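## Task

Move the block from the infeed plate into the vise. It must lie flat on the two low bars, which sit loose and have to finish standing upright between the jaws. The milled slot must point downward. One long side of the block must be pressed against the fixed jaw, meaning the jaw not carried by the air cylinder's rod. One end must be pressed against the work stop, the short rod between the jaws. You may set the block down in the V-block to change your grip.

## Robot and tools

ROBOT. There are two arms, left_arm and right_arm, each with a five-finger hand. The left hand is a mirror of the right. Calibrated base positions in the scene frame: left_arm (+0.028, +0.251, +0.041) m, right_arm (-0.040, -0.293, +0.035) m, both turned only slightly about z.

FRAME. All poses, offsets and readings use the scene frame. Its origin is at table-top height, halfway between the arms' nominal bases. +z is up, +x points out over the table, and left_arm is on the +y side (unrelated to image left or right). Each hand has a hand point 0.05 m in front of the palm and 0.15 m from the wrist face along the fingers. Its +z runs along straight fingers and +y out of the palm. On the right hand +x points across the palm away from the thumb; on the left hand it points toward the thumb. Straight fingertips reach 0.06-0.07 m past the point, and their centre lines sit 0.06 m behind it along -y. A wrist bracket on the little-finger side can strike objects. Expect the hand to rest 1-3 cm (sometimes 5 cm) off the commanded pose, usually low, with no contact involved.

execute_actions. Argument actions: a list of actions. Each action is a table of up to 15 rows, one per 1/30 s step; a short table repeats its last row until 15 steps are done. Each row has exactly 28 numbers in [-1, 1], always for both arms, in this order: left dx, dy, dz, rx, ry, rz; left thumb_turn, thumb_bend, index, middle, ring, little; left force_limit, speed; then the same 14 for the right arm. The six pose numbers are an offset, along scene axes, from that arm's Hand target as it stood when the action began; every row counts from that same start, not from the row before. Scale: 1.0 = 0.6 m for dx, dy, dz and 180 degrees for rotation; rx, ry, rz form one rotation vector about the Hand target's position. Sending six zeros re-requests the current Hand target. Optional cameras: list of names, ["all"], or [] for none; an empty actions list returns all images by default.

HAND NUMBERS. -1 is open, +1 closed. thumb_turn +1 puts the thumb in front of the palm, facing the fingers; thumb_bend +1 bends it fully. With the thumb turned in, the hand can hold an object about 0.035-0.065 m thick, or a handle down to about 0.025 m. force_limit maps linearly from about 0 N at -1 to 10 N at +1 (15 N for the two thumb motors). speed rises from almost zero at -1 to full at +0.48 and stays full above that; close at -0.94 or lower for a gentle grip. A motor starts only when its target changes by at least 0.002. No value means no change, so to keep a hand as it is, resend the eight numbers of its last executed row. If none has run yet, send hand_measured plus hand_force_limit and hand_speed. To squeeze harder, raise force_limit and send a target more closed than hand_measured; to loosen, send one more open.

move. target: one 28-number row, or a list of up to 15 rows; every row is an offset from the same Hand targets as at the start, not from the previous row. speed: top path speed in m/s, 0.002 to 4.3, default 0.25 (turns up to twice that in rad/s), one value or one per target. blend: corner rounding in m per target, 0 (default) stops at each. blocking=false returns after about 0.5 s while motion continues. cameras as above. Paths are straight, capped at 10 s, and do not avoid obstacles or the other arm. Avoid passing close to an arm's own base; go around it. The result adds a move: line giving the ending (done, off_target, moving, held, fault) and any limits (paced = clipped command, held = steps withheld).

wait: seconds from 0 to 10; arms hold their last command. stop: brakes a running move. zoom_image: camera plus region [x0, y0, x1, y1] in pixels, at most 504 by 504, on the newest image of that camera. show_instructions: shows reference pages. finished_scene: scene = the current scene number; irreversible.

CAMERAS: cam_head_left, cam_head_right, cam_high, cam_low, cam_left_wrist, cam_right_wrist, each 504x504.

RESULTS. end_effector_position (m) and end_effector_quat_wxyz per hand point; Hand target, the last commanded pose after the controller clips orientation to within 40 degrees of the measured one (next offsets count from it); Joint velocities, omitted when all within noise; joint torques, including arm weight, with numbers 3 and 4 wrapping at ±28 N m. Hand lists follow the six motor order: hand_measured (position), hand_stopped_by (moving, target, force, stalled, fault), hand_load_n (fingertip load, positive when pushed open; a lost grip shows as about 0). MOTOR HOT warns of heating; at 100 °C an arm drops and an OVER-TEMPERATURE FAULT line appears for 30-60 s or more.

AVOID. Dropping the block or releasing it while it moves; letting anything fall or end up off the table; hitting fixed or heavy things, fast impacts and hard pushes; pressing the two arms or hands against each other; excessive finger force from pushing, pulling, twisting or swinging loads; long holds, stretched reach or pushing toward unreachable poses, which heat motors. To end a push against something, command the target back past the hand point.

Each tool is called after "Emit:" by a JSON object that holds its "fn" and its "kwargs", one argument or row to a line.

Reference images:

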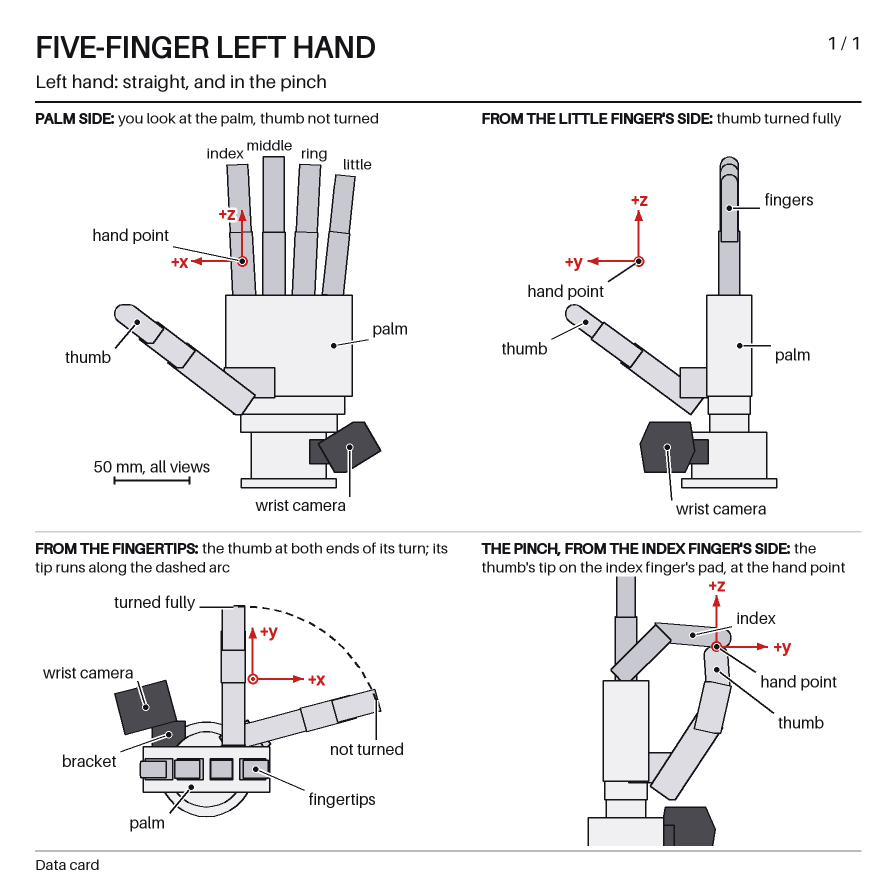

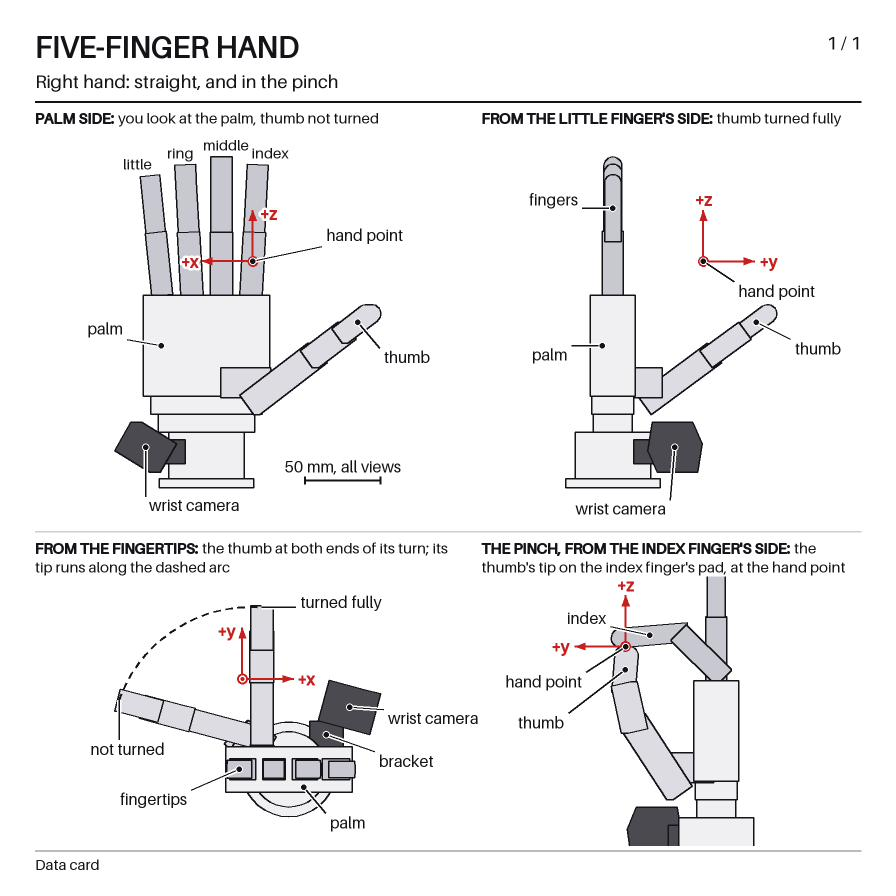

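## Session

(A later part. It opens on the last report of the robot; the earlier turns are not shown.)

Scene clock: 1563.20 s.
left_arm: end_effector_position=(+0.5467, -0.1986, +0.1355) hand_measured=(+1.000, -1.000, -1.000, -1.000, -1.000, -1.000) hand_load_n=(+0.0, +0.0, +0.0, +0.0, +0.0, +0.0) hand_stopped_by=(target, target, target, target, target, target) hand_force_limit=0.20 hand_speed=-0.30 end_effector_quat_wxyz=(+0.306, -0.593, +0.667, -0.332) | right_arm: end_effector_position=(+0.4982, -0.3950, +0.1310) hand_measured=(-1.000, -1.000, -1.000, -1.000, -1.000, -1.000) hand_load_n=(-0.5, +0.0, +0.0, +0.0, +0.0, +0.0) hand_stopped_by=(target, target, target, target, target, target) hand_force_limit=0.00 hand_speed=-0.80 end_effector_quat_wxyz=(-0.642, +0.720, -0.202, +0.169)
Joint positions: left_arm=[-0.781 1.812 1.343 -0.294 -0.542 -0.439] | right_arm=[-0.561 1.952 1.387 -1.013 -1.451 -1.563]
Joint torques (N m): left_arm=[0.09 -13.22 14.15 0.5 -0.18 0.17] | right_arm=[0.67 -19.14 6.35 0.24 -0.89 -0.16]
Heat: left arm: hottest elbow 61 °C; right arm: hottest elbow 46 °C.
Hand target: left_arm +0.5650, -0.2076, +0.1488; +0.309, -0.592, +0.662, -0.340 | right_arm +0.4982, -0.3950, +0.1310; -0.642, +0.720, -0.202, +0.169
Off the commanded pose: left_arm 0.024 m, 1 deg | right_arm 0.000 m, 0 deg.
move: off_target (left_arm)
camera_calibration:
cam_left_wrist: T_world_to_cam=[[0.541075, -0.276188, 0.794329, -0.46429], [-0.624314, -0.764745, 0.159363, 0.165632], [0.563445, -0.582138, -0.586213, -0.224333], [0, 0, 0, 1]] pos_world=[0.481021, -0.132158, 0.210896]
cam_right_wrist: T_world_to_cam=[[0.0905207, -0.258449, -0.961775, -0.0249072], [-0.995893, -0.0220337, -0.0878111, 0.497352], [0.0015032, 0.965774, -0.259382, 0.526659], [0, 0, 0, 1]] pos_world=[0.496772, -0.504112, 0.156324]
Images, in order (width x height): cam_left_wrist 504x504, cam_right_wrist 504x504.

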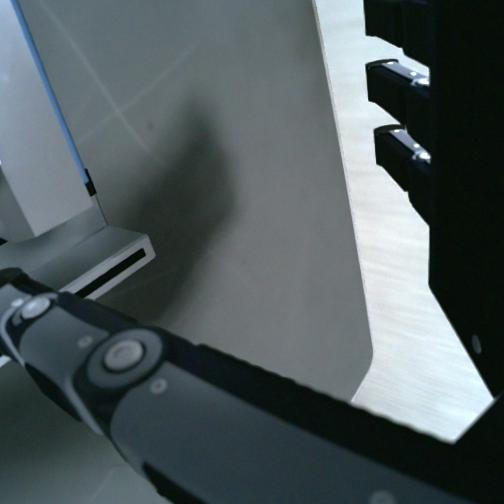

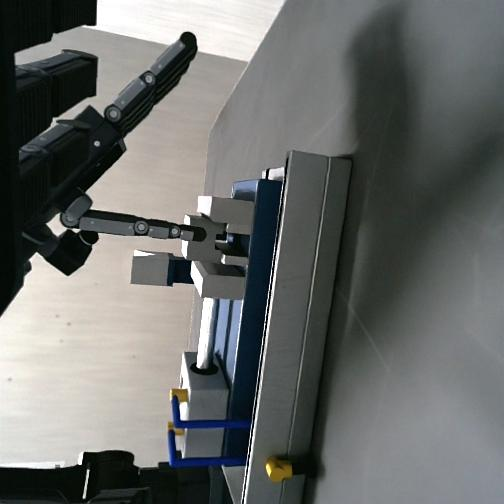

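Emit:
{"fn": "move", "kwargs": {
  "target": [-0.0067,0.0627,0,0,0,0,1,-1,-1,-1,-1,-1,0.2,-0.3,0,0,0,0,0,0,-1,-1,-1,-1,-1,-1,0,-0.8],
  "speed": 0.04,
  "cameras": ["cam_right_wrist","cam_left_wrist"]
}}

Emit:
{"fn": "zoom_image", "kwargs": {
  "camera": "cam_right_wrist",
  "region": [120, 180, 260, 310]
}}

Scene clock: 1578.13 s.
left_arm: end_effector_position=(+0.5547, -0.1774, +0.1349) hand_measured=(+1.000, -1.000, -1.000, -1.000, -1.000, -1.000) hand_load_n=(+0.0, +0.0, +0.0, +0.0, +0.0, +0.0) hand_stopped_by=(target, target, target, target, target, target) hand_force_limit=0.20 hand_speed=-0.30 end_effector_quat_wxyz=(+0.303, -0.593, +0.669, -0.330) | right_arm: end_effector_position=(+0.4982, -0.3950, +0.1310) hand_measured=(-1.000, -1.000, -1.000, -1.000, -1.000, -1.000) hand_load_n=(+0.0, +0.0, +0.0, +0.0, +0.0, +0.0) hand_stopped_by=(target, target, target, target, target, target) hand_force_limit=0.00 hand_speed=-0.80 end_effector_quat_wxyz=(-0.642, +0.720, -0.202, +0.169)
Joint positions: left_arm=[-0.742 1.792 1.314 -0.276 -0.508 -0.411] | right_arm=[-0.561 1.952 1.387 -1.013 -1.451 -1.563]
Joint torques (N m): left_arm=[0.38 -16.38 8.59 1.69 -0.23 0.21] | right_arm=[0.56 -19.14 6.39 0.24 -0.9 -0.15]
Heat: left arm: hottest elbow 61 °C; right arm: hottest elbow 46 °C.
Hand target: left_arm +0.5610, -0.1700, +0.1489; +0.309, -0.592, +0.662, -0.340 | right_arm +0.4982, -0.3950, +0.1310; -0.642, +0.720, -0.202, +0.169
Off the commanded pose: left_arm 0.017 m, 2 deg | right_arm 0.000 m, 0 deg.
move: off_target (left_arm)
camera_calibration:
cam_left_wrist: T_world_to_cam=[[0.54658, -0.277794, 0.789988, -0.464944], [-0.624871, -0.763326, 0.16392, 0.186873], [0.557483, -0.583236, -0.590804, -0.213191], [0, 0, 0, 1]] pos_world=[0.48975, -0.110855, 0.210714]
cam_right_wrist: T_world_to_cam=[[0.0905207, -0.258449, -0.961775, -0.0249072], [-0.995893, -0.0220337, -0.0878111, 0.497352], [0.0015032, 0.965774, -0.259382, 0.526659], [0, 0, 0, 1]] pos_world=[0.496772, -0.504112, 0.156324]
Images, in order (width x height): cam_left_wrist 504x504, cam_right_wrist 504x504.

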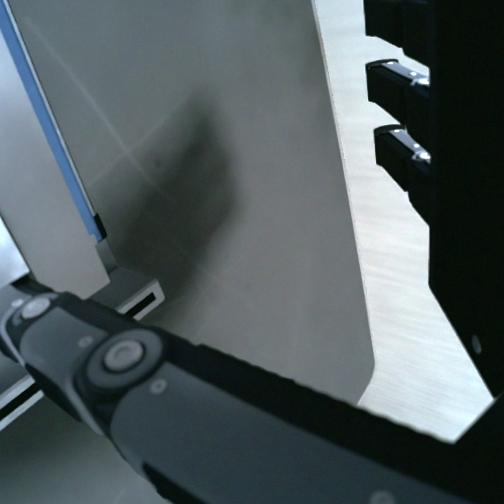

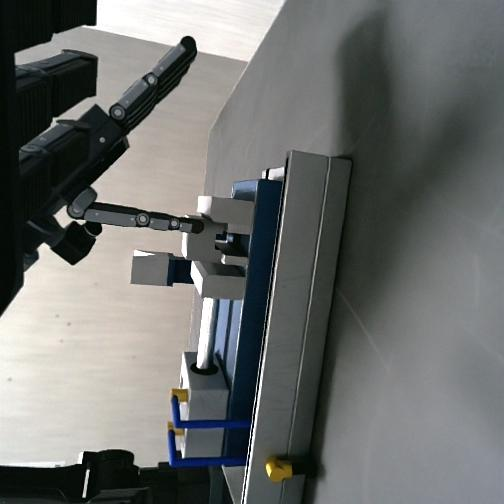

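Scaled by 3.600.

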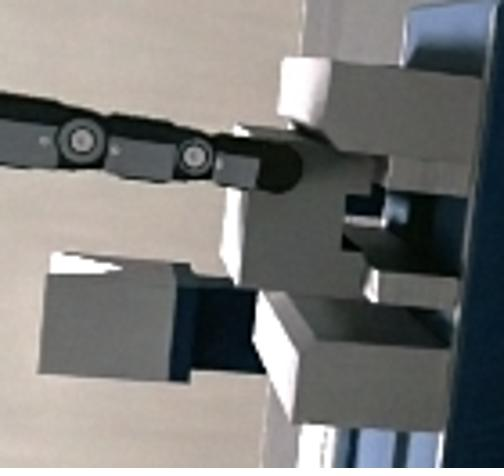

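Emit:
{"fn": "move", "kwargs": {
  "target": [
    [-0.0383,0,0,0,0,0,1,-1,-1,-1,-1,-1,0.2,-0.3,0,0,0,0,0,0,-1,-1,-1,-1,-1,-1,0,-0.8],
    [-0.0383,0.025,0,0,0,0,1,-1,-1,-1,-1,-1,0.2,-0.3,0,0,0,0,0,0,-1,-1,-1,-1,-1,-1,0,-0.8]
  ],
  "speed": 0.04,
  "cameras": ["cam_right_wrist","cam_left_wrist"]
}}

Emit:
{"fn": "zoom_image", "kwargs": {
  "camera": "cam_right_wrist",
  "region": [120, 180, 260, 310]
}}

Scene clock: 1594.50 s.
left_arm: end_effector_position=(+0.5347, -0.1710, +0.1439) hand_measured=(+1.000, -1.000, -1.000, -1.000, -1.000, -1.000) hand_load_n=(+4.5, -0.5, +0.0, +0.0, +0.0, +0.0) hand_stopped_by=(target, target, target, target, target, target) hand_force_limit=0.20 hand_speed=-0.30 end_effector_quat_wxyz=(+0.298, -0.595, +0.662, -0.345) | right_arm: end_effector_position=(+0.4982, -0.3950, +0.1310) hand_measured=(-1.000, -1.000, -1.000, -1.000, -1.000, -1.000) hand_load_n=(+0.0, +0.0, +0.0, +0.0, +0.0, +0.0) hand_stopped_by=(target, target, target, target, target, target) hand_force_limit=0.00 hand_speed=-0.80 end_effector_quat_wxyz=(-0.642, +0.720, -0.202, +0.169)
Joint positions: left_arm=[-0.754 1.727 1.238 -0.243 -0.505 -0.43] | right_arm=[-0.561 1.952 1.387 -1.013 -1.451 -1.563]
Joint torques (N m): left_arm=[0.67 -15.38 7.75 1.17 -0.56 0.34] | right_arm=[0.56 -19.02 6.37 0.21 -0.9 -0.16]
Heat: left arm: hottest elbow 57 °C; right arm: hottest elbow 46 °C.
Hand target: left_arm +0.5381, -0.1551, +0.1490; +0.309, -0.592, +0.662, -0.341 | right_arm +0.4982, -0.3950, +0.1310; -0.642, +0.720, -0.202, +0.169
Off the commanded pose: left_arm 0.017 m, 1 deg | right_arm 0.000 m, 0 deg.
move: off_target (left_arm)
camera_calibration:
cam_left_wrist: T_world_to_cam=[[0.535682, -0.254252, 0.805233, -0.45177], [-0.629323, -0.756024, 0.179944, 0.179133], [0.563024, -0.603145, -0.564995, -0.203004], [0, 0, 0, 1]] pos_world=[0.469034, -0.101875, 0.21685]
cam_right_wrist: T_world_to_cam=[[0.0905207, -0.258449, -0.961775, -0.0249072], [-0.995893, -0.0220337, -0.0878111, 0.497352], [0.0015032, 0.965774, -0.259382, 0.526659], [0, 0, 0, 1]] pos_world=[0.496772, -0.504112, 0.156324]
Images, in order (width x height): cam_left_wrist 504x504, cam_right_wrist 504x504.

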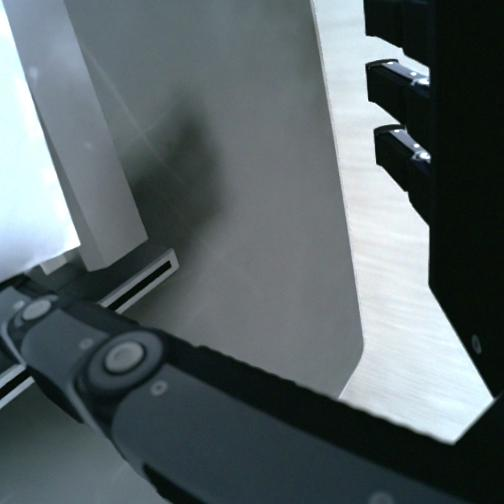

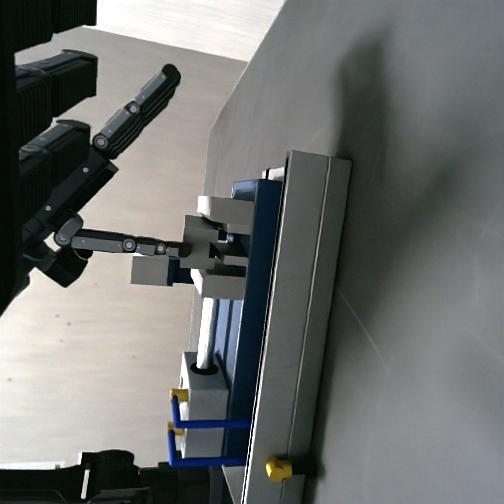

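Scaled by 3.600.

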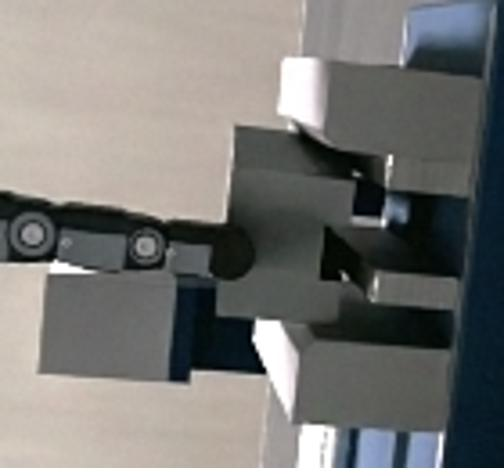

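Emit:
{"fn": "move", "kwargs": {
  "target": [0,0,-0.04,0,0,0,1,-1,-1,-1,-1,-1,0.2,-0.3,0,0,0,0,0,0,-1,-1,-1,-1,-1,-1,0,-0.8],
  "speed": 0.03,
  "cameras": ["cam_right_wrist"]
}}

Emit:
{"fn": "zoom_image", "kwargs": {
  "camera": "cam_right_wrist",
  "region": [120, 180, 260, 310]
}}

Scene clock: 1607.17 s.
left_arm: end_effector_position=(+0.5355, -0.1722, +0.1403) hand_measured=(+1.000, -1.000, -1.000, -1.000, -1.000, -1.000) hand_load_n=(+4.0, +0.0, +0.0, +0.0, +0.0, +0.0) hand_stopped_by=(target, target, target, target, target, target) hand_force_limit=0.20 hand_speed=-0.30 end_effector_quat_wxyz=(-0.298, +0.594, -0.655, +0.359) | right_arm: end_effector_position=(+0.4982, -0.3950, +0.1310) hand_measured=(-1.000, -1.000, -1.000, -1.000, -1.000, -1.000) hand_load_n=(+0.0, +0.0, +0.0, +0.0, +0.0, +0.0) hand_stopped_by=(target, target, target, target, target, target) hand_force_limit=0.00 hand_speed=-0.80 end_effector_quat_wxyz=(-0.642, +0.720, -0.202, +0.169)
Joint positions: left_arm=[-0.754 1.727 1.21 -0.185 -0.504 -0.431] | right_arm=[-0.561 1.952 1.387 -1.013 -1.451 -1.563]
Joint torques (N m): left_arm=[0.73 -13.04 7.51 1.25 -0.6 0.34] | right_arm=[0.62 -18.96 6.38 0.2 -0.9 -0.14]
Heat: left arm: hottest elbow 56 °C; right arm: hottest elbow 46 °C.
Hand target: left_arm +0.5381, -0.1550, +0.1251; +0.309, -0.592, +0.662, -0.341 | right_arm +0.4982, -0.3950, +0.1310; -0.642, +0.720, -0.202, +0.169
Off the commanded pose: left_arm 0.023 m, 3 deg | right_arm 0.000 m, 0 deg.
move: off_target (left_arm)
camera_calibration:
cam_right_wrist: T_world_to_cam=[[0.0905207, -0.258449, -0.961775, -0.0249072], [-0.995893, -0.0220337, -0.0878111, 0.497352], [0.0015032, 0.965774, -0.259382, 0.526659], [0, 0, 0, 1]] pos_world=[0.496772, -0.504112, 0.156324]
Images, in order (width x height): cam_right_wrist 504x504.

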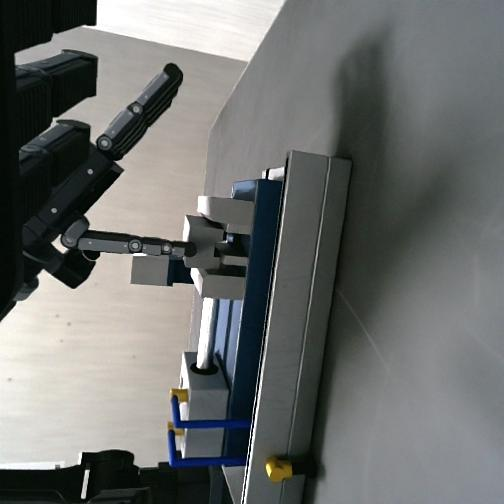

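Scaled by 3.600.

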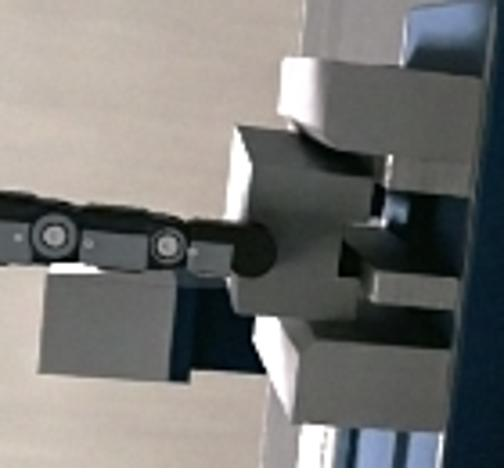

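Emit:
{"fn": "move", "kwargs": {
  "target": [
    [0,0,-0.02,0,0,0,1,-1,-1,-1,-1,-1,0.2,-0.3,0,0,0,0,0,0,-1,-1,-1,-1,-1,-1,0,-0.8],
    [0.035,0,-0.02,0,0,0,1,-1,-1,-1,-1,-1,0.2,-0.3,0,0,0,0,0,0,-1,-1,-1,-1,-1,-1,0,-0.8]
  ],
  "speed": 0.03,
  "cameras": ["cam_right_wrist"]
}}

Emit:
{"fn": "zoom_image", "kwargs": {
  "camera": "cam_right_wrist",
  "region": [120, 180, 260, 310]
}}

Scene clock: 1617.57 s.
left_arm: end_effector_position=(+0.5353, -0.1733, +0.1253) hand_measured=(+1.000, -1.000, -1.000, -1.000, -1.000, -1.000) hand_load_n=(+4.5, +0.0, +0.0, +0.0, +0.0, +0.0) hand_stopped_by=(target, target, target, target, target, target) hand_force_limit=0.20 hand_speed=-0.30 end_effector_quat_wxyz=(+0.290, -0.594, +0.659, -0.360) | right_arm: end_effector_position=(+0.4982, -0.3950, +0.1310) hand_measured=(-1.000, -1.000, -1.000, -1.000, -1.000, -1.000) hand_load_n=(+0.0, +0.0, +0.0, +0.0, +0.0, +0.0) hand_stopped_by=(target, target, target, target, target, target) hand_force_limit=0.00 hand_speed=-0.80 end_effector_quat_wxyz=(-0.642, +0.720, -0.202, +0.169)
Joint positions: left_arm=[-0.749 1.747 1.196 -0.153 -0.482 -0.431] | right_arm=[-0.561 1.952 1.387 -1.013 -1.451 -1.563]
Joint torques (N m): left_arm=[2.37 -11.11 10.95 1.09 -0.64 0.54] | right_arm=[0.62 -19.14 6.38 0.2 -0.9 -0.17]
Heat: left arm: hottest elbow 54 °C; right arm: hottest elbow 46 °C.
Hand target: left_arm +0.5590, -0.1550, +0.1127; +0.309, -0.592, +0.662, -0.340 | right_arm +0.4982, -0.3950, +0.1310; -0.642, +0.720, -0.202, +0.169
Off the commanded pose: left_arm 0.032 m, 3 deg | right_arm 0.000 m, 0 deg.
move: off_target (left_arm)
camera_calibration:
cam_right_wrist: T_world_to_cam=[[0.0905207, -0.258449, -0.961775, -0.0249072], [-0.995893, -0.0220337, -0.0878111, 0.497352], [0.0015032, 0.965774, -0.259382, 0.526659], [0, 0, 0, 1]] pos_world=[0.496772, -0.504112, 0.156324]
Images, in order (width x height): cam_right_wrist 504x504.

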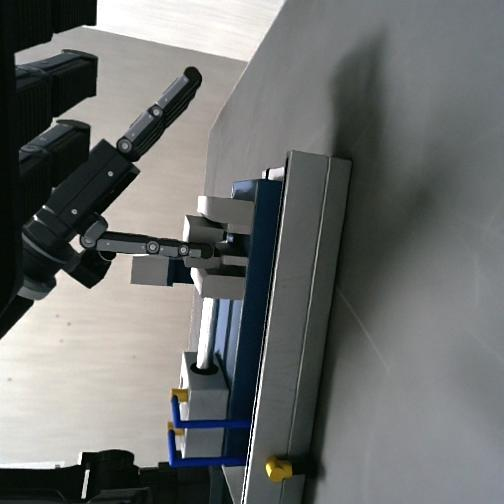

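Scaled by 3.600.

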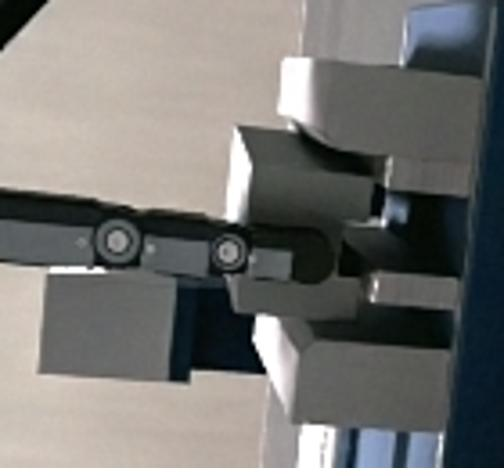

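Emit:
{"fn": "move", "kwargs": {
  "target": [
    [-0.0367,-0.075,0.02,0,0,0,1,-1,-1,-1,-1,-1,0.2,-0.3,0,0,0,0,0,0,-1,-1,-1,-1,-1,-1,0,-0.8],
    [-0.0833,-0.075,0.1333,0,0,0,1,-1,-1,-1,-1,-1,0.2,-0.3,0,0,0,0,0,0,-1,-1,-1,-1,-1,-1,0,-0.8],
    [-0.115,0.02,0.1167,0,0,0,1,-1,-1,-1,-1,-1,0.2,-0.3,0,0,0,0,0,0,-1,-1,-1,-1,-1,-1,0,-0.8]
  ],
  "speed": [0.05,0.1,0.1],
  "cameras": ["cam_right_wrist","cam_left_wrist"]
}}

Emit:
{"fn": "zoom_image", "kwargs": {
  "camera": "cam_right_wrist",
  "region": [140, 190, 250, 300]
}}

Scene clock: 1647.20 s.
left_arm: end_effector_position=(+0.4862, -0.1466, +0.1721) hand_measured=(+1.000, -1.000, -1.000, -1.000, -1.000, -1.000) hand_load_n=(+0.0, +0.0, +0.0, +0.0, +0.0, +0.0) hand_stopped_by=(target, target, target, target, target, target) hand_force_limit=0.20 hand_speed=-0.30 end_effector_quat_wxyz=(+0.306, -0.593, +0.668, -0.329) | right_arm: end_effector_position=(+0.4982, -0.3950, +0.1310) hand_measured=(-1.000, -1.000, -1.000, -1.000, -1.000, -1.000) hand_load_n=(-0.5, +0.0, +0.0, +0.0, +0.0, +0.0) hand_stopped_by=(target, target, target, target, target, target) hand_force_limit=0.00 hand_speed=-0.80 end_effector_quat_wxyz=(-0.642, +0.720, -0.202, +0.169)
Joint positions: left_arm=[-0.795 1.584 1.15 -0.34 -0.553 -0.452] | right_arm=[-0.561 1.952 1.387 -1.013 -1.451 -1.563]
Joint torques (N m): left_arm=[0.03 -13.57 8.84 1.74 -0.19 0.19] | right_arm=[0.73 -19.14 6.41 0.24 -0.9 -0.15]
Heat: left arm: hottest elbow 54 °C; right arm: hottest elbow 46 °C.
Hand target: left_arm +0.4899, -0.1432, +0.1830; +0.309, -0.592, +0.662, -0.341 | right_arm +0.4982, -0.3950, +0.1310; -0.642, +0.720, -0.202, +0.169
Off the commanded pose: left_arm 0.012 m, 1 deg | right_arm 0.000 m, 0 deg.
move: off_target (left_arm)
camera_calibration:
cam_left_wrist: T_world_to_cam=[[0.544843, -0.278999, 0.790763, -0.44792], [-0.622537, -0.766362, 0.158544, 0.160832], [0.561777, -0.578661, -0.591234, -0.136451], [0, 0, 0, 1]] pos_world=[0.420825, -0.0806724, 0.248025]
cam_right_wrist: T_world_to_cam=[[0.0905207, -0.258449, -0.961775, -0.0249072], [-0.995893, -0.0220337, -0.0878111, 0.497352], [0.0015032, 0.965774, -0.259382, 0.526659], [0, 0, 0, 1]] pos_world=[0.496772, -0.504112, 0.156324]
Images, in order (width x height): cam_left_wrist 504x504, cam_right_wrist 504x504.

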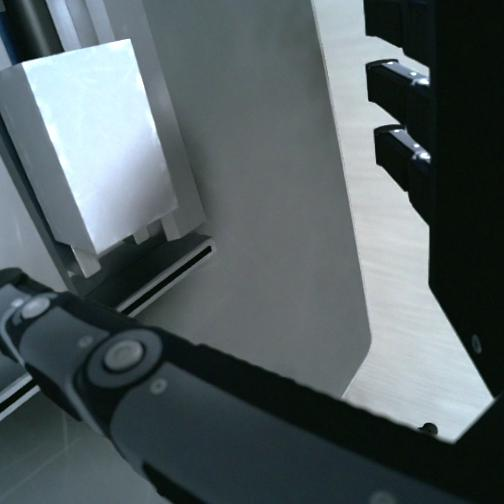

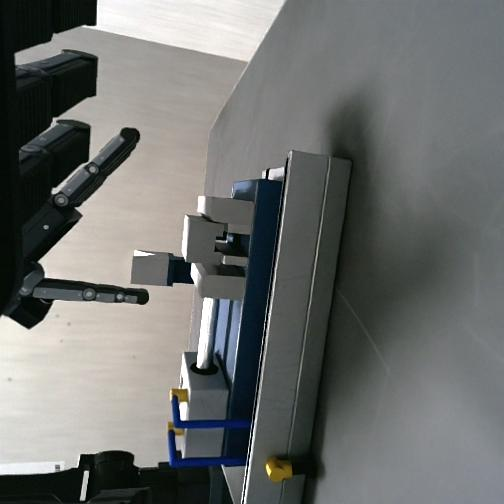

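Scaled by 4.582.

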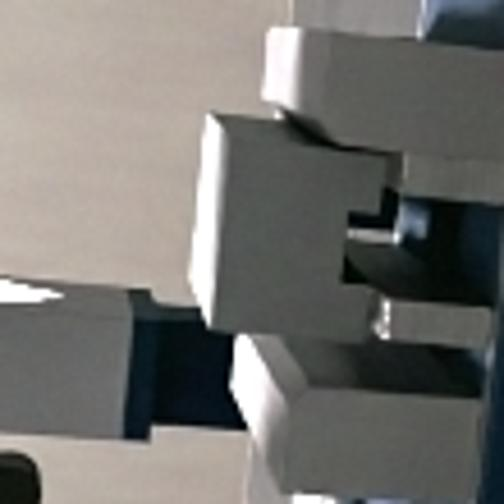

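Emit:
{"fn": "move", "kwargs": {
  "target": [
    [0,0,-0.0917,0,0,0,1,-1,-1,-1,-1,-1,0.2,-0.3,0,0,0,0,0,0,-1,-1,-1,-1,-1,-1,0,-0.8],
    [0.055,0.003,-0.0883,0,0,0,1,-1,-1,-1,-1,-1,0.2,-0.3,0,0,0,0,0,0,-1,-1,-1,-1,-1,-1,0,-0.8]
  ],
  "speed": [0.06,0.04],
  "cameras": ["cam_right_wrist"]
}}

Emit:
{"fn": "zoom_image", "kwargs": {
  "camera": "cam_right_wrist",
  "region": [140, 190, 250, 300]
}}

Scene clock: 1657.13 s.
left_arm: end_effector_position=(+0.4961, -0.1326, +0.1183) hand_measured=(+1.000, -1.000, -1.000, -1.000, -1.000, -1.000) hand_load_n=(+0.0, +0.0, +0.0, +0.0, +0.0, +0.0) hand_stopped_by=(target, target, target, target, target, target) hand_force_limit=0.20 hand_speed=-0.30 end_effector_quat_wxyz=(+0.302, -0.591, +0.673, -0.326) | right_arm: end_effector_position=(+0.4982, -0.3950, +0.1310) hand_measured=(-1.000, -1.000, -1.000, -1.000, -1.000, -1.000) hand_load_n=(+0.0, +0.0, +0.0, +0.0, +0.0, +0.0) hand_stopped_by=(target, target, target, target, target, target) hand_force_limit=0.00 hand_speed=-0.80 end_effector_quat_wxyz=(-0.642, +0.720, -0.202, +0.169)
Joint positions: left_arm=[-0.756 1.648 1.071 -0.19 -0.513 -0.415] | right_arm=[-0.561 1.952 1.387 -1.013 -1.451 -1.563]
Joint torques (N m): left_arm=[0.85 -10.17 13.34 1.73 -0.3 0.19] | right_arm=[0.5 -19.02 6.39 0.25 -0.91 -0.15]
Heat: left arm: hottest elbow 54 °C; right arm: hottest elbow 46 °C.
Hand target: left_arm +0.5231, -0.1412, +0.1300; +0.309, -0.592, +0.661, -0.341 | right_arm +0.4982, -0.3950, +0.1310; -0.642, +0.720, -0.202, +0.169
Off the commanded pose: left_arm 0.031 m, 2 deg | right_arm 0.000 m, 0 deg.
move: off_target (left_arm)
camera_calibration:
cam_right_wrist: T_world_to_cam=[[0.0905207, -0.258449, -0.961775, -0.0249072], [-0.995893, -0.0220337, -0.0878111, 0.497352], [0.0015032, 0.965774, -0.259382, 0.526659], [0, 0, 0, 1]] pos_world=[0.496772, -0.504112, 0.156324]
Images, in order (width x height): cam_right_wrist 504x504.

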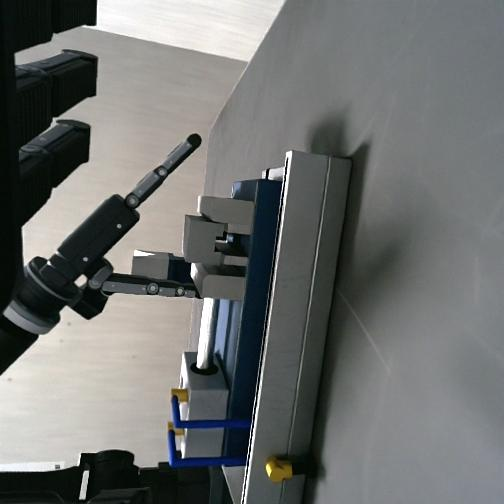

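Scaled by 4.582.

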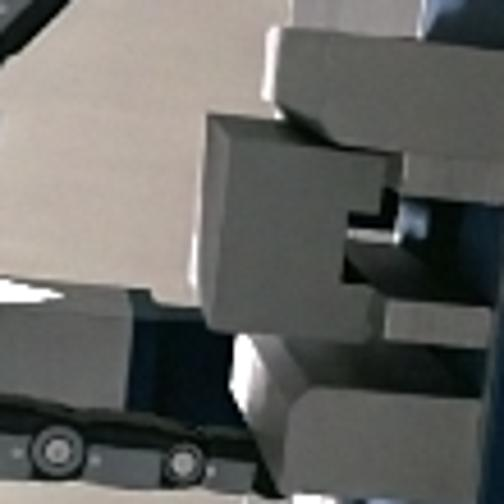

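Emit:
{"fn": "move", "kwargs": {
  "target": [
    [-0.05,-0.008,0.05,0,0,0,1,-1,-1,-1,-1,-1,0.2,-0.3,0,0,0,0,0,0,-1,-1,-1,-1,-1,-1,0,-0.8],
    [-0.015,-0.008,0.0367,0,0,0,1,-1,-1,-1,-1,-1,0.2,-0.3,0,0,0,0,0,0,-1,-1,-1,-1,-1,-1,0,-0.8]
  ],
  "speed": [0.06,0.04],
  "cameras": ["cam_right_wrist"]
}}

Emit:
{"fn": "zoom_image", "kwargs": {
  "camera": "cam_right_wrist",
  "region": [140, 190, 250, 300]
}}

Scene clock: 1674.13 s.
left_arm: end_effector_position=(+0.4906, -0.1327, +0.1342) hand_measured=(+1.000, -1.000, -1.000, -1.000, -1.000, -1.000) hand_load_n=(+0.0, +0.0, +0.0, +0.0, +0.0, +0.0) hand_stopped_by=(target, target, target, target, target, target) hand_force_limit=0.20 hand_speed=-0.30 end_effector_quat_wxyz=(+0.305, -0.593, +0.673, -0.321) | right_arm: end_effector_position=(+0.4982, -0.3950, +0.1310) hand_measured=(-1.000, -1.000, -1.000, -1.000, -1.000, -1.000) hand_load_n=(-0.5, +0.0, +0.0, +0.0, +0.0, +0.0) hand_stopped_by=(target, target, target, target, target, target) hand_force_limit=0.00 hand_speed=-0.80 end_effector_quat_wxyz=(-0.642, +0.720, -0.202, +0.169)
Joint positions: left_arm=[-0.768 1.62 1.089 -0.251 -0.531 -0.428] | right_arm=[-0.561 1.952 1.387 -1.013 -1.451 -1.563]
Joint torques (N m): left_arm=[0.21 -10.64 13.72 1.55 -0.18 0.17] | right_arm=[0.62 -18.96 6.34 0.24 -0.9 -0.14]
Heat: left arm: hottest elbow 55 °C; right arm: hottest shoulder 46 °C.
Hand target: left_arm +0.5140, -0.1462, +0.1522; +0.309, -0.592, +0.661, -0.341 | right_arm +0.4982, -0.3950, +0.1310; -0.642, +0.720, -0.202, +0.169
Off the commanded pose: left_arm 0.032 m, 3 deg | right_arm 0.000 m, 0 deg.
move: off_target (left_arm)
camera_calibration:
cam_right_wrist: T_world_to_cam=[[0.0905207, -0.258449, -0.961775, -0.0249072], [-0.995893, -0.0220337, -0.0878111, 0.497352], [0.0015032, 0.965774, -0.259382, 0.526659], [0, 0, 0, 1]] pos_world=[0.496772, -0.504112, 0.156324]
Images, in order (width x height): cam_right_wrist 504x504.

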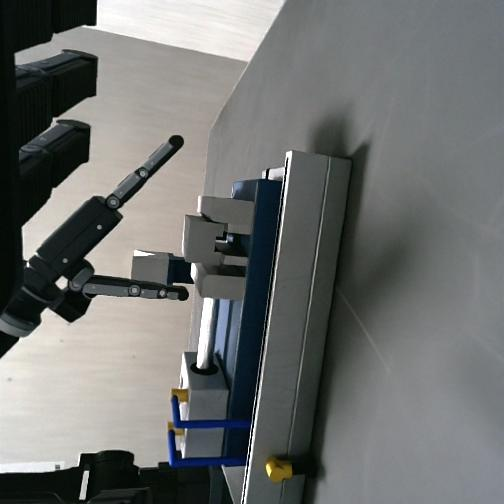

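Scaled by 4.582.

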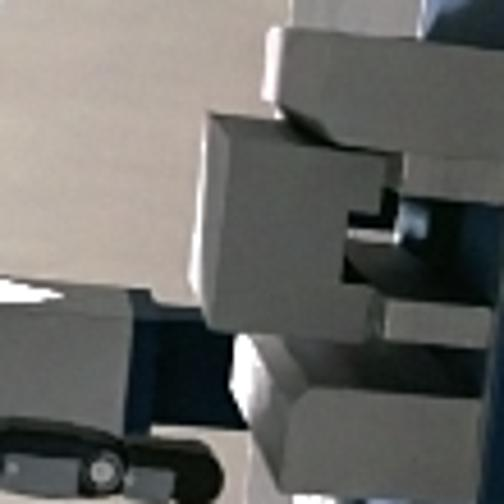

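Emit:
{"fn": "move", "kwargs": {
  "target": [0.0383,0.005,0,0,0,0,1,-1,-1,-1,-1,-1,0.2,-0.3,0,0,0,0,0,0,-1,-1,-1,-1,-1,-1,0,-0.8],
  "speed": 0.04,
  "cameras": ["cam_right_wrist"]
}}

Emit:
{"fn": "zoom_image", "kwargs": {
  "camera": "cam_right_wrist",
  "region": [140, 190, 250, 300]
}}

Scene clock: 1684.77 s.
left_arm: end_effector_position=(+0.5119, -0.1289, +0.1333) hand_measured=(+1.000, -1.000, -1.000, -1.000, -1.000, -1.000) hand_load_n=(+0.0, +0.0, +0.0, +0.0, +0.0, +0.0) hand_stopped_by=(target, target, target, target, target, target) hand_force_limit=0.20 hand_speed=-0.30 end_effector_quat_wxyz=(+0.304, -0.594, +0.673, -0.319) | right_arm: end_effector_position=(+0.4982, -0.3950, +0.1310) hand_measured=(-1.000, -1.000, -1.000, -1.000, -1.000, -1.000) hand_load_n=(-0.5, +0.0, +0.0, +0.0, +0.0, +0.0) hand_stopped_by=(target, target, target, target, target, target) hand_force_limit=0.00 hand_speed=-0.80 end_effector_quat_wxyz=(-0.642, +0.720, -0.202, +0.169)
Joint positions: left_arm=[-0.732 1.652 1.129 -0.251 -0.505 -0.402] | right_arm=[-0.561 1.952 1.387 -1.013 -1.451 -1.563]
Joint torques (N m): left_arm=[0.21 -10.99 13.94 1.77 -0.17 0.19] | right_arm=[0.56 -19.08 6.35 0.23 -0.91 -0.16]
Heat: left arm: hottest elbow 55 °C; right arm: hottest shoulder 46 °C.
Hand target: left_arm +0.5370, -0.1431, +0.1520; +0.309, -0.592, +0.662, -0.341 | right_arm +0.4982, -0.3950, +0.1310; -0.642, +0.720, -0.202, +0.169
Off the commanded pose: left_arm 0.034 m, 3 deg | right_arm 0.000 m, 0 deg.
move: off_target (left_arm)
camera_calibration:
cam_right_wrist: T_world_to_cam=[[0.0905207, -0.258449, -0.961775, -0.0249072], [-0.995893, -0.0220337, -0.0878111, 0.497352], [0.0015032, 0.965774, -0.259382, 0.526659], [0, 0, 0, 1]] pos_world=[0.496772, -0.504112, 0.156324]
Images, in order (width x height): cam_right_wrist 504x504.

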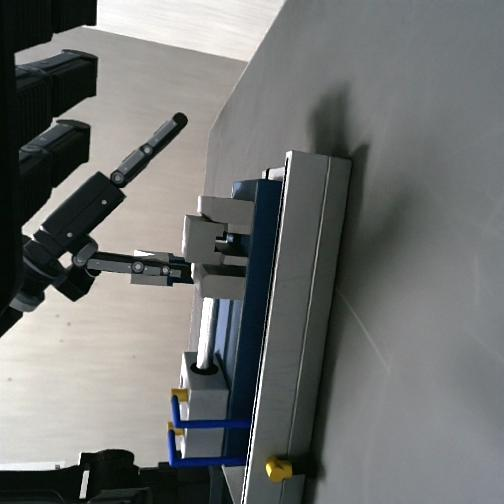

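Scaled by 4.582.

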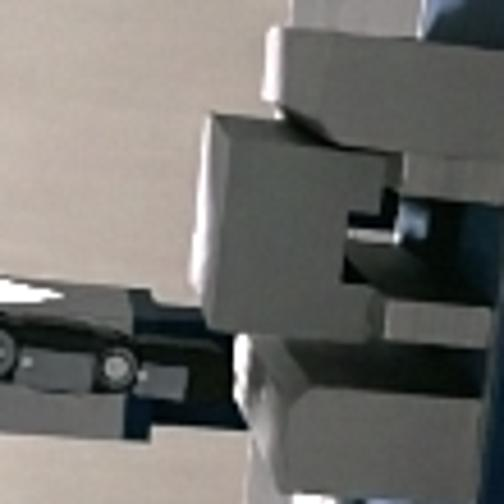

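Emit:
{"fn": "move", "kwargs": {
  "target": [
    [0.01,-0.0167,0,0,0,0,1,-1,-1,-1,-1,-1,0.2,-0.3,0,0,0,0,0,0,-1,-1,-1,-1,-1,-1,0,-0.8],
    [0.0383,-0.0117,0.001,0,0,0,1,-1,-1,-1,-1,-1,0.2,-0.3,0,0,0,0,0,0,-1,-1,-1,-1,-1,-1,0,-0.8]
  ],
  "speed": 0.035,
  "cameras": ["cam_right_wrist","cam_left_wrist"]
}}

Emit:
{"fn": "zoom_image", "kwargs": {
  "camera": "cam_right_wrist",
  "region": [140, 190, 250, 300]
}}

Scene clock: 1694.57 s.
left_arm: end_effector_position=(+0.5238, -0.1383, +0.1343) hand_measured=(+1.000, -1.000, -1.000, -1.000, -1.000, -1.000) hand_load_n=(-2.0, +1.0, +0.0, +0.0, +0.0, +0.0) hand_stopped_by=(target, target, target, target, target, target) hand_force_limit=0.20 hand_speed=-0.30 end_effector_quat_wxyz=(+0.304, -0.582, +0.683, -0.320) | right_arm: end_effector_position=(+0.4982, -0.3950, +0.1310) hand_measured=(-1.000, -1.000, -1.000, -1.000, -1.000, -1.000) hand_load_n=(-0.5, +0.0, +0.0, +0.0, -0.5, +0.0) hand_stopped_by=(target, target, target, target, target, target) hand_force_limit=0.00 hand_speed=-0.80 end_effector_quat_wxyz=(-0.642, +0.720, -0.202, +0.169)
Joint positions: left_arm=[-0.727 1.684 1.172 -0.251 -0.487 -0.367] | right_arm=[-0.561 1.952 1.387 -1.013 -1.451 -1.563]
Joint torques (N m): left_arm=[1.26 -10.4 15.66 1.4 -0.3 -0.03] | right_arm=[0.44 -19.14 6.43 0.23 -0.9 -0.15]
Heat: left arm: hottest elbow 56 °C; right arm: hottest shoulder 46 °C.
Hand target: left_arm +0.5599, -0.1501, +0.1525; +0.309, -0.592, +0.662, -0.340 | right_arm +0.4982, -0.3950, +0.1310; -0.642, +0.720, -0.202, +0.169
Off the commanded pose: left_arm 0.042 m, 4 deg | right_arm 0.000 m, 0 deg.
move: off_target (left_arm)
camera_calibration:
cam_left_wrist: T_world_to_cam=[[0.548591, -0.316326, 0.773942, -0.441006], [-0.643347, -0.750913, 0.149108, 0.210929], [0.533996, -0.579713, -0.615452, -0.15743], [0, 0, 0, 1]] pos_world=[0.4617, -0.0723767, 0.212971]
cam_right_wrist: T_world_to_cam=[[0.0905207, -0.258449, -0.961775, -0.0249072], [-0.995893, -0.0220337, -0.0878111, 0.497352], [0.0015032, 0.965774, -0.259382, 0.526659], [0, 0, 0, 1]] pos_world=[0.496772, -0.504112, 0.156324]
Images, in order (width x height): cam_left_wrist 504x504, cam_right_wrist 504x504.

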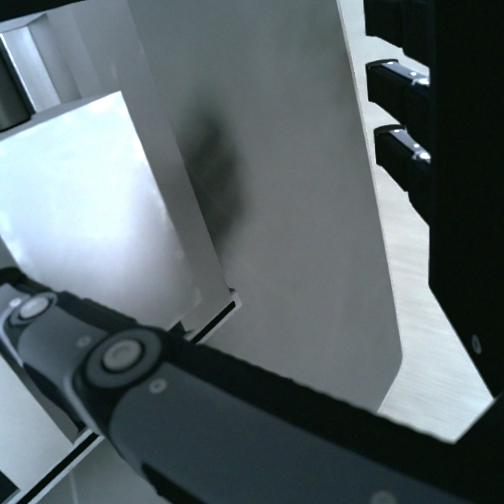

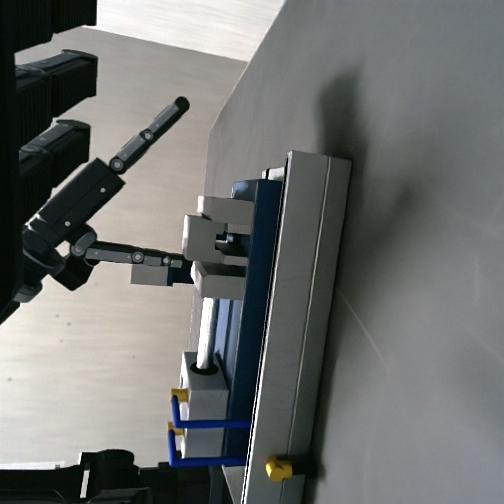

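Scaled by 4.582.

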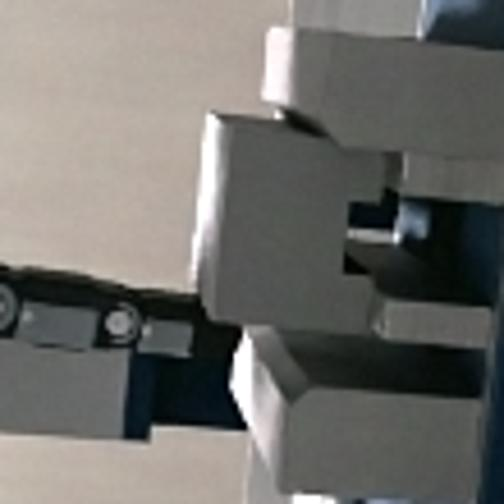

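Emit:
{"fn": "move", "kwargs": {
  "target": [0.0183,0.012,0,0,0,0,1,-1,-1,-1,-1,-1,0.2,-0.3,0,0,0,0,0,0,-1,-1,-1,-1,-1,-1,0,-0.8],
  "speed": 0.03,
  "cameras": ["cam_right_wrist","cam_left_wrist"]
}}

Emit:
{"fn": "zoom_image", "kwargs": {
  "camera": "cam_right_wrist",
  "region": [140, 190, 250, 300]
}}

Scene clock: 1700.43 s.
left_arm: end_effector_position=(+0.5240, -0.1385, +0.1338) hand_measured=(+1.000, -1.000, -1.000, -1.000, -1.000, -1.000) hand_load_n=(-0.5, +1.5, +0.0, +0.0, +0.0, +0.0) hand_stopped_by=(target, target, target, target, target, target) hand_force_limit=0.20 hand_speed=-0.30 end_effector_quat_wxyz=(+0.295, -0.579, +0.689, -0.321) | right_arm: end_effector_position=(+0.4982, -0.3950, +0.1310) hand_measured=(-1.000, -1.000, -1.000, -1.000, -1.000, -1.000) hand_load_n=(-0.5, +0.0, +0.0, +0.0, +0.0, +0.0) hand_stopped_by=(target, target, target, target, target, target) hand_force_limit=0.00 hand_speed=-0.80 end_effector_quat_wxyz=(-0.642, +0.720, -0.202, +0.169)
Joint positions: left_arm=[-0.72 1.684 1.174 -0.252 -0.462 -0.358] | right_arm=[-0.561 1.952 1.387 -1.013 -1.451 -1.563]
Joint torques (N m): left_arm=[2.55 -10.05 16.03 1.72 -0.59 0.06] | right_arm=[0.5 -19.14 6.41 0.2 -0.9 -0.15]
Heat: left arm: hottest elbow 57 °C; right arm: hottest shoulder 46 °C.
Hand target: left_arm +0.5708, -0.1429, +0.1525; +0.309, -0.592, +0.662, -0.340 | right_arm +0.4982, -0.3950, +0.1310; -0.642, +0.720, -0.202, +0.169
Off the commanded pose: left_arm 0.051 m, 4 deg | right_arm 0.000 m, 0 deg.
move: off_target (left_arm)
camera_calibration:
cam_left_wrist: T_world_to_cam=[[0.551723, -0.320663, 0.76992, -0.442564], [-0.653874, -0.739355, 0.160632, 0.216564], [0.517735, -0.592055, -0.617593, -0.150888], [0, 0, 0, 1]] pos_world=[0.463899, -0.0711308, 0.212765]
cam_right_wrist: T_world_to_cam=[[0.0905207, -0.258449, -0.961775, -0.0249072], [-0.995893, -0.0220337, -0.0878111, 0.497352], [0.0015032, 0.965774, -0.259382, 0.526659], [0, 0, 0, 1]] pos_world=[0.496772, -0.504112, 0.156324]
Images, in order (width x height): cam_left_wrist 504x504, cam_right_wrist 504x504.

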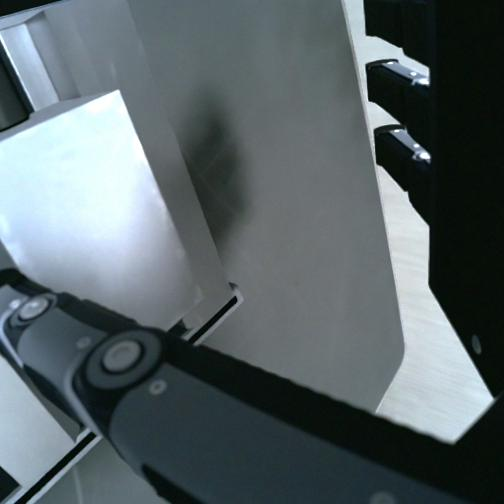

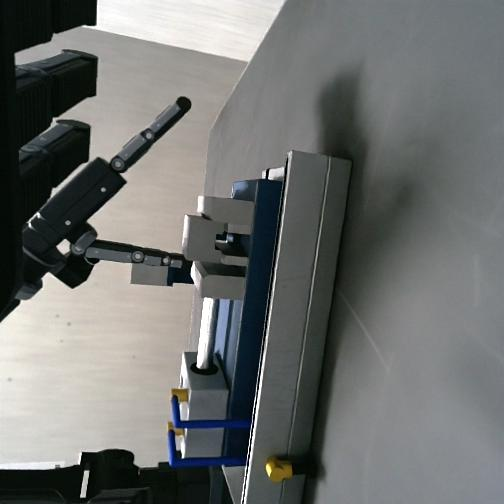

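Scaled by 4.582.

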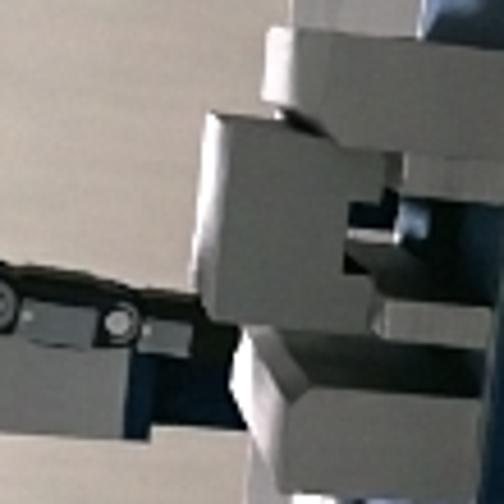

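Emit:
{"fn": "move", "kwargs": {
  "target": [
    [-0.118,0.005,0,0,0,0,1,-1,-1,-1,-1,-1,0.2,-0.3,0,0,0,0,0,0,-1,-1,-1,-1,-1,-1,0,-0.8],
    [-0.118,0.005,0.13,0,0,0,1,-1,-1,-1,-1,-1,0.2,-0.3,0,0,0,0,0,0,-1,-1,-1,-1,-1,-1,0,-0.8],
    [-0.145,0.005,0.11,0,0,-0.5,-1,-1,-0.4,-0.4,-1,-1,0.2,-0.3,0,0,0,0,0,0,-1,-1,-1,-1,-1,-1,0,-0.8]
  ],
  "speed": [0.06,0.1,0.2],
  "cameras": ["cam_right_wrist","cam_left_wrist"]
}}

Emit:
{"fn": "zoom_image", "kwargs": {
  "camera": "cam_right_wrist",
  "region": [140, 190, 250, 300]
}}

Scene clock: 1726.93 s.
left_arm: end_effector_position=(+0.4628, -0.1354, +0.2061) hand_measured=(-1.000, -1.000, -0.400, -0.400, -1.000, -1.000) hand_load_n=(+0.0, +0.0, +0.0, +0.0, +0.0, +0.0) hand_stopped_by=(target, target, target, target, target, target) hand_force_limit=0.20 hand_speed=-0.30 end_effector_quat_wxyz=(-0.036, +0.044, +0.890, -0.453) | right_arm: end_effector_position=(+0.4982, -0.3950, +0.1310) hand_measured=(-1.000, -1.000, -1.000, -1.000, -1.000, -1.000) hand_load_n=(+0.0, +0.0, +0.0, +0.0, +0.0, +0.0) hand_stopped_by=(target, target, target, target, target, target) hand_force_limit=0.00 hand_speed=-0.80 end_effector_quat_wxyz=(-0.642, +0.720, -0.202, +0.169)
Joint positions: left_arm=[-0.496 1.734 1.469 -0.833 0.852 0.945] | right_arm=[-0.561 1.952 1.387 -1.013 -1.451 -1.563]
Joint torques (N m): left_arm=[0.26 -12.34 14.53 -0.02 0.7 0.14] | right_arm=[0.44 -18.96 6.37 0.23 -0.89 -0.15]
Heat: left arm: hottest elbow 60 °C; right arm: hottest shoulder 46 °C.
Hand target: left_arm +0.4840, -0.1398, +0.2186; -0.022, +0.049, +0.887, -0.459 | right_arm +0.4982, -0.3950, +0.1310; -0.642, +0.720, -0.202, +0.169
Off the commanded pose: left_arm 0.025 m, 2 deg | right_arm 0.000 m, 0 deg.
move: off_target (left_arm); target 3's new numbers were sent with left_arm's hand 0.025 m and 2 deg from that target
camera_calibration:
cam_left_wrist: T_world_to_cam=[[-0.24556, -0.538719, 0.805904, -0.131351], [-0.756713, 0.626138, 0.187981, 0.39397], [-0.605876, -0.563677, -0.561411, 0.439643], [0, 0, 0, 1]] pos_world=[0.532237, -0.0696242, 0.278618]
cam_right_wrist: T_world_to_cam=[[0.0905207, -0.258449, -0.961775, -0.0249072], [-0.995893, -0.0220337, -0.0878111, 0.497352], [0.0015032, 0.965774, -0.259382, 0.526659], [0, 0, 0, 1]] pos_world=[0.496772, -0.504112, 0.156324]
Images, in order (width x height): cam_left_wrist 504x504, cam_right_wrist 504x504.

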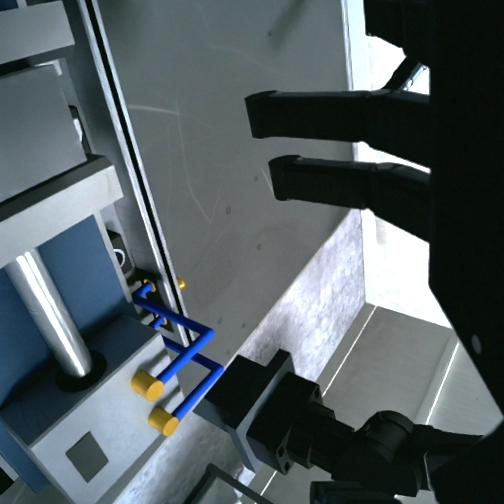

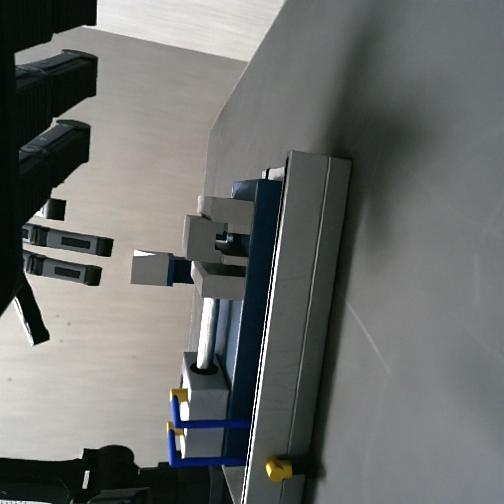

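Scaled by 4.582.

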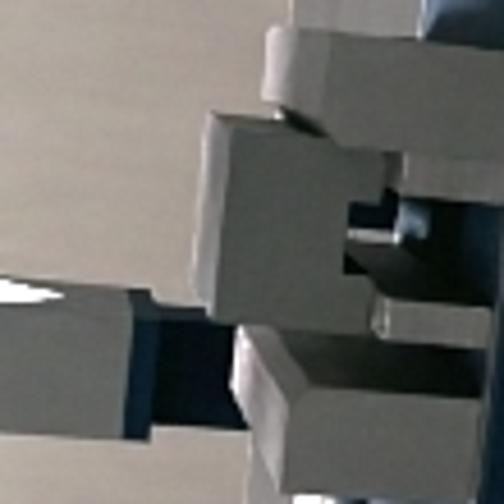

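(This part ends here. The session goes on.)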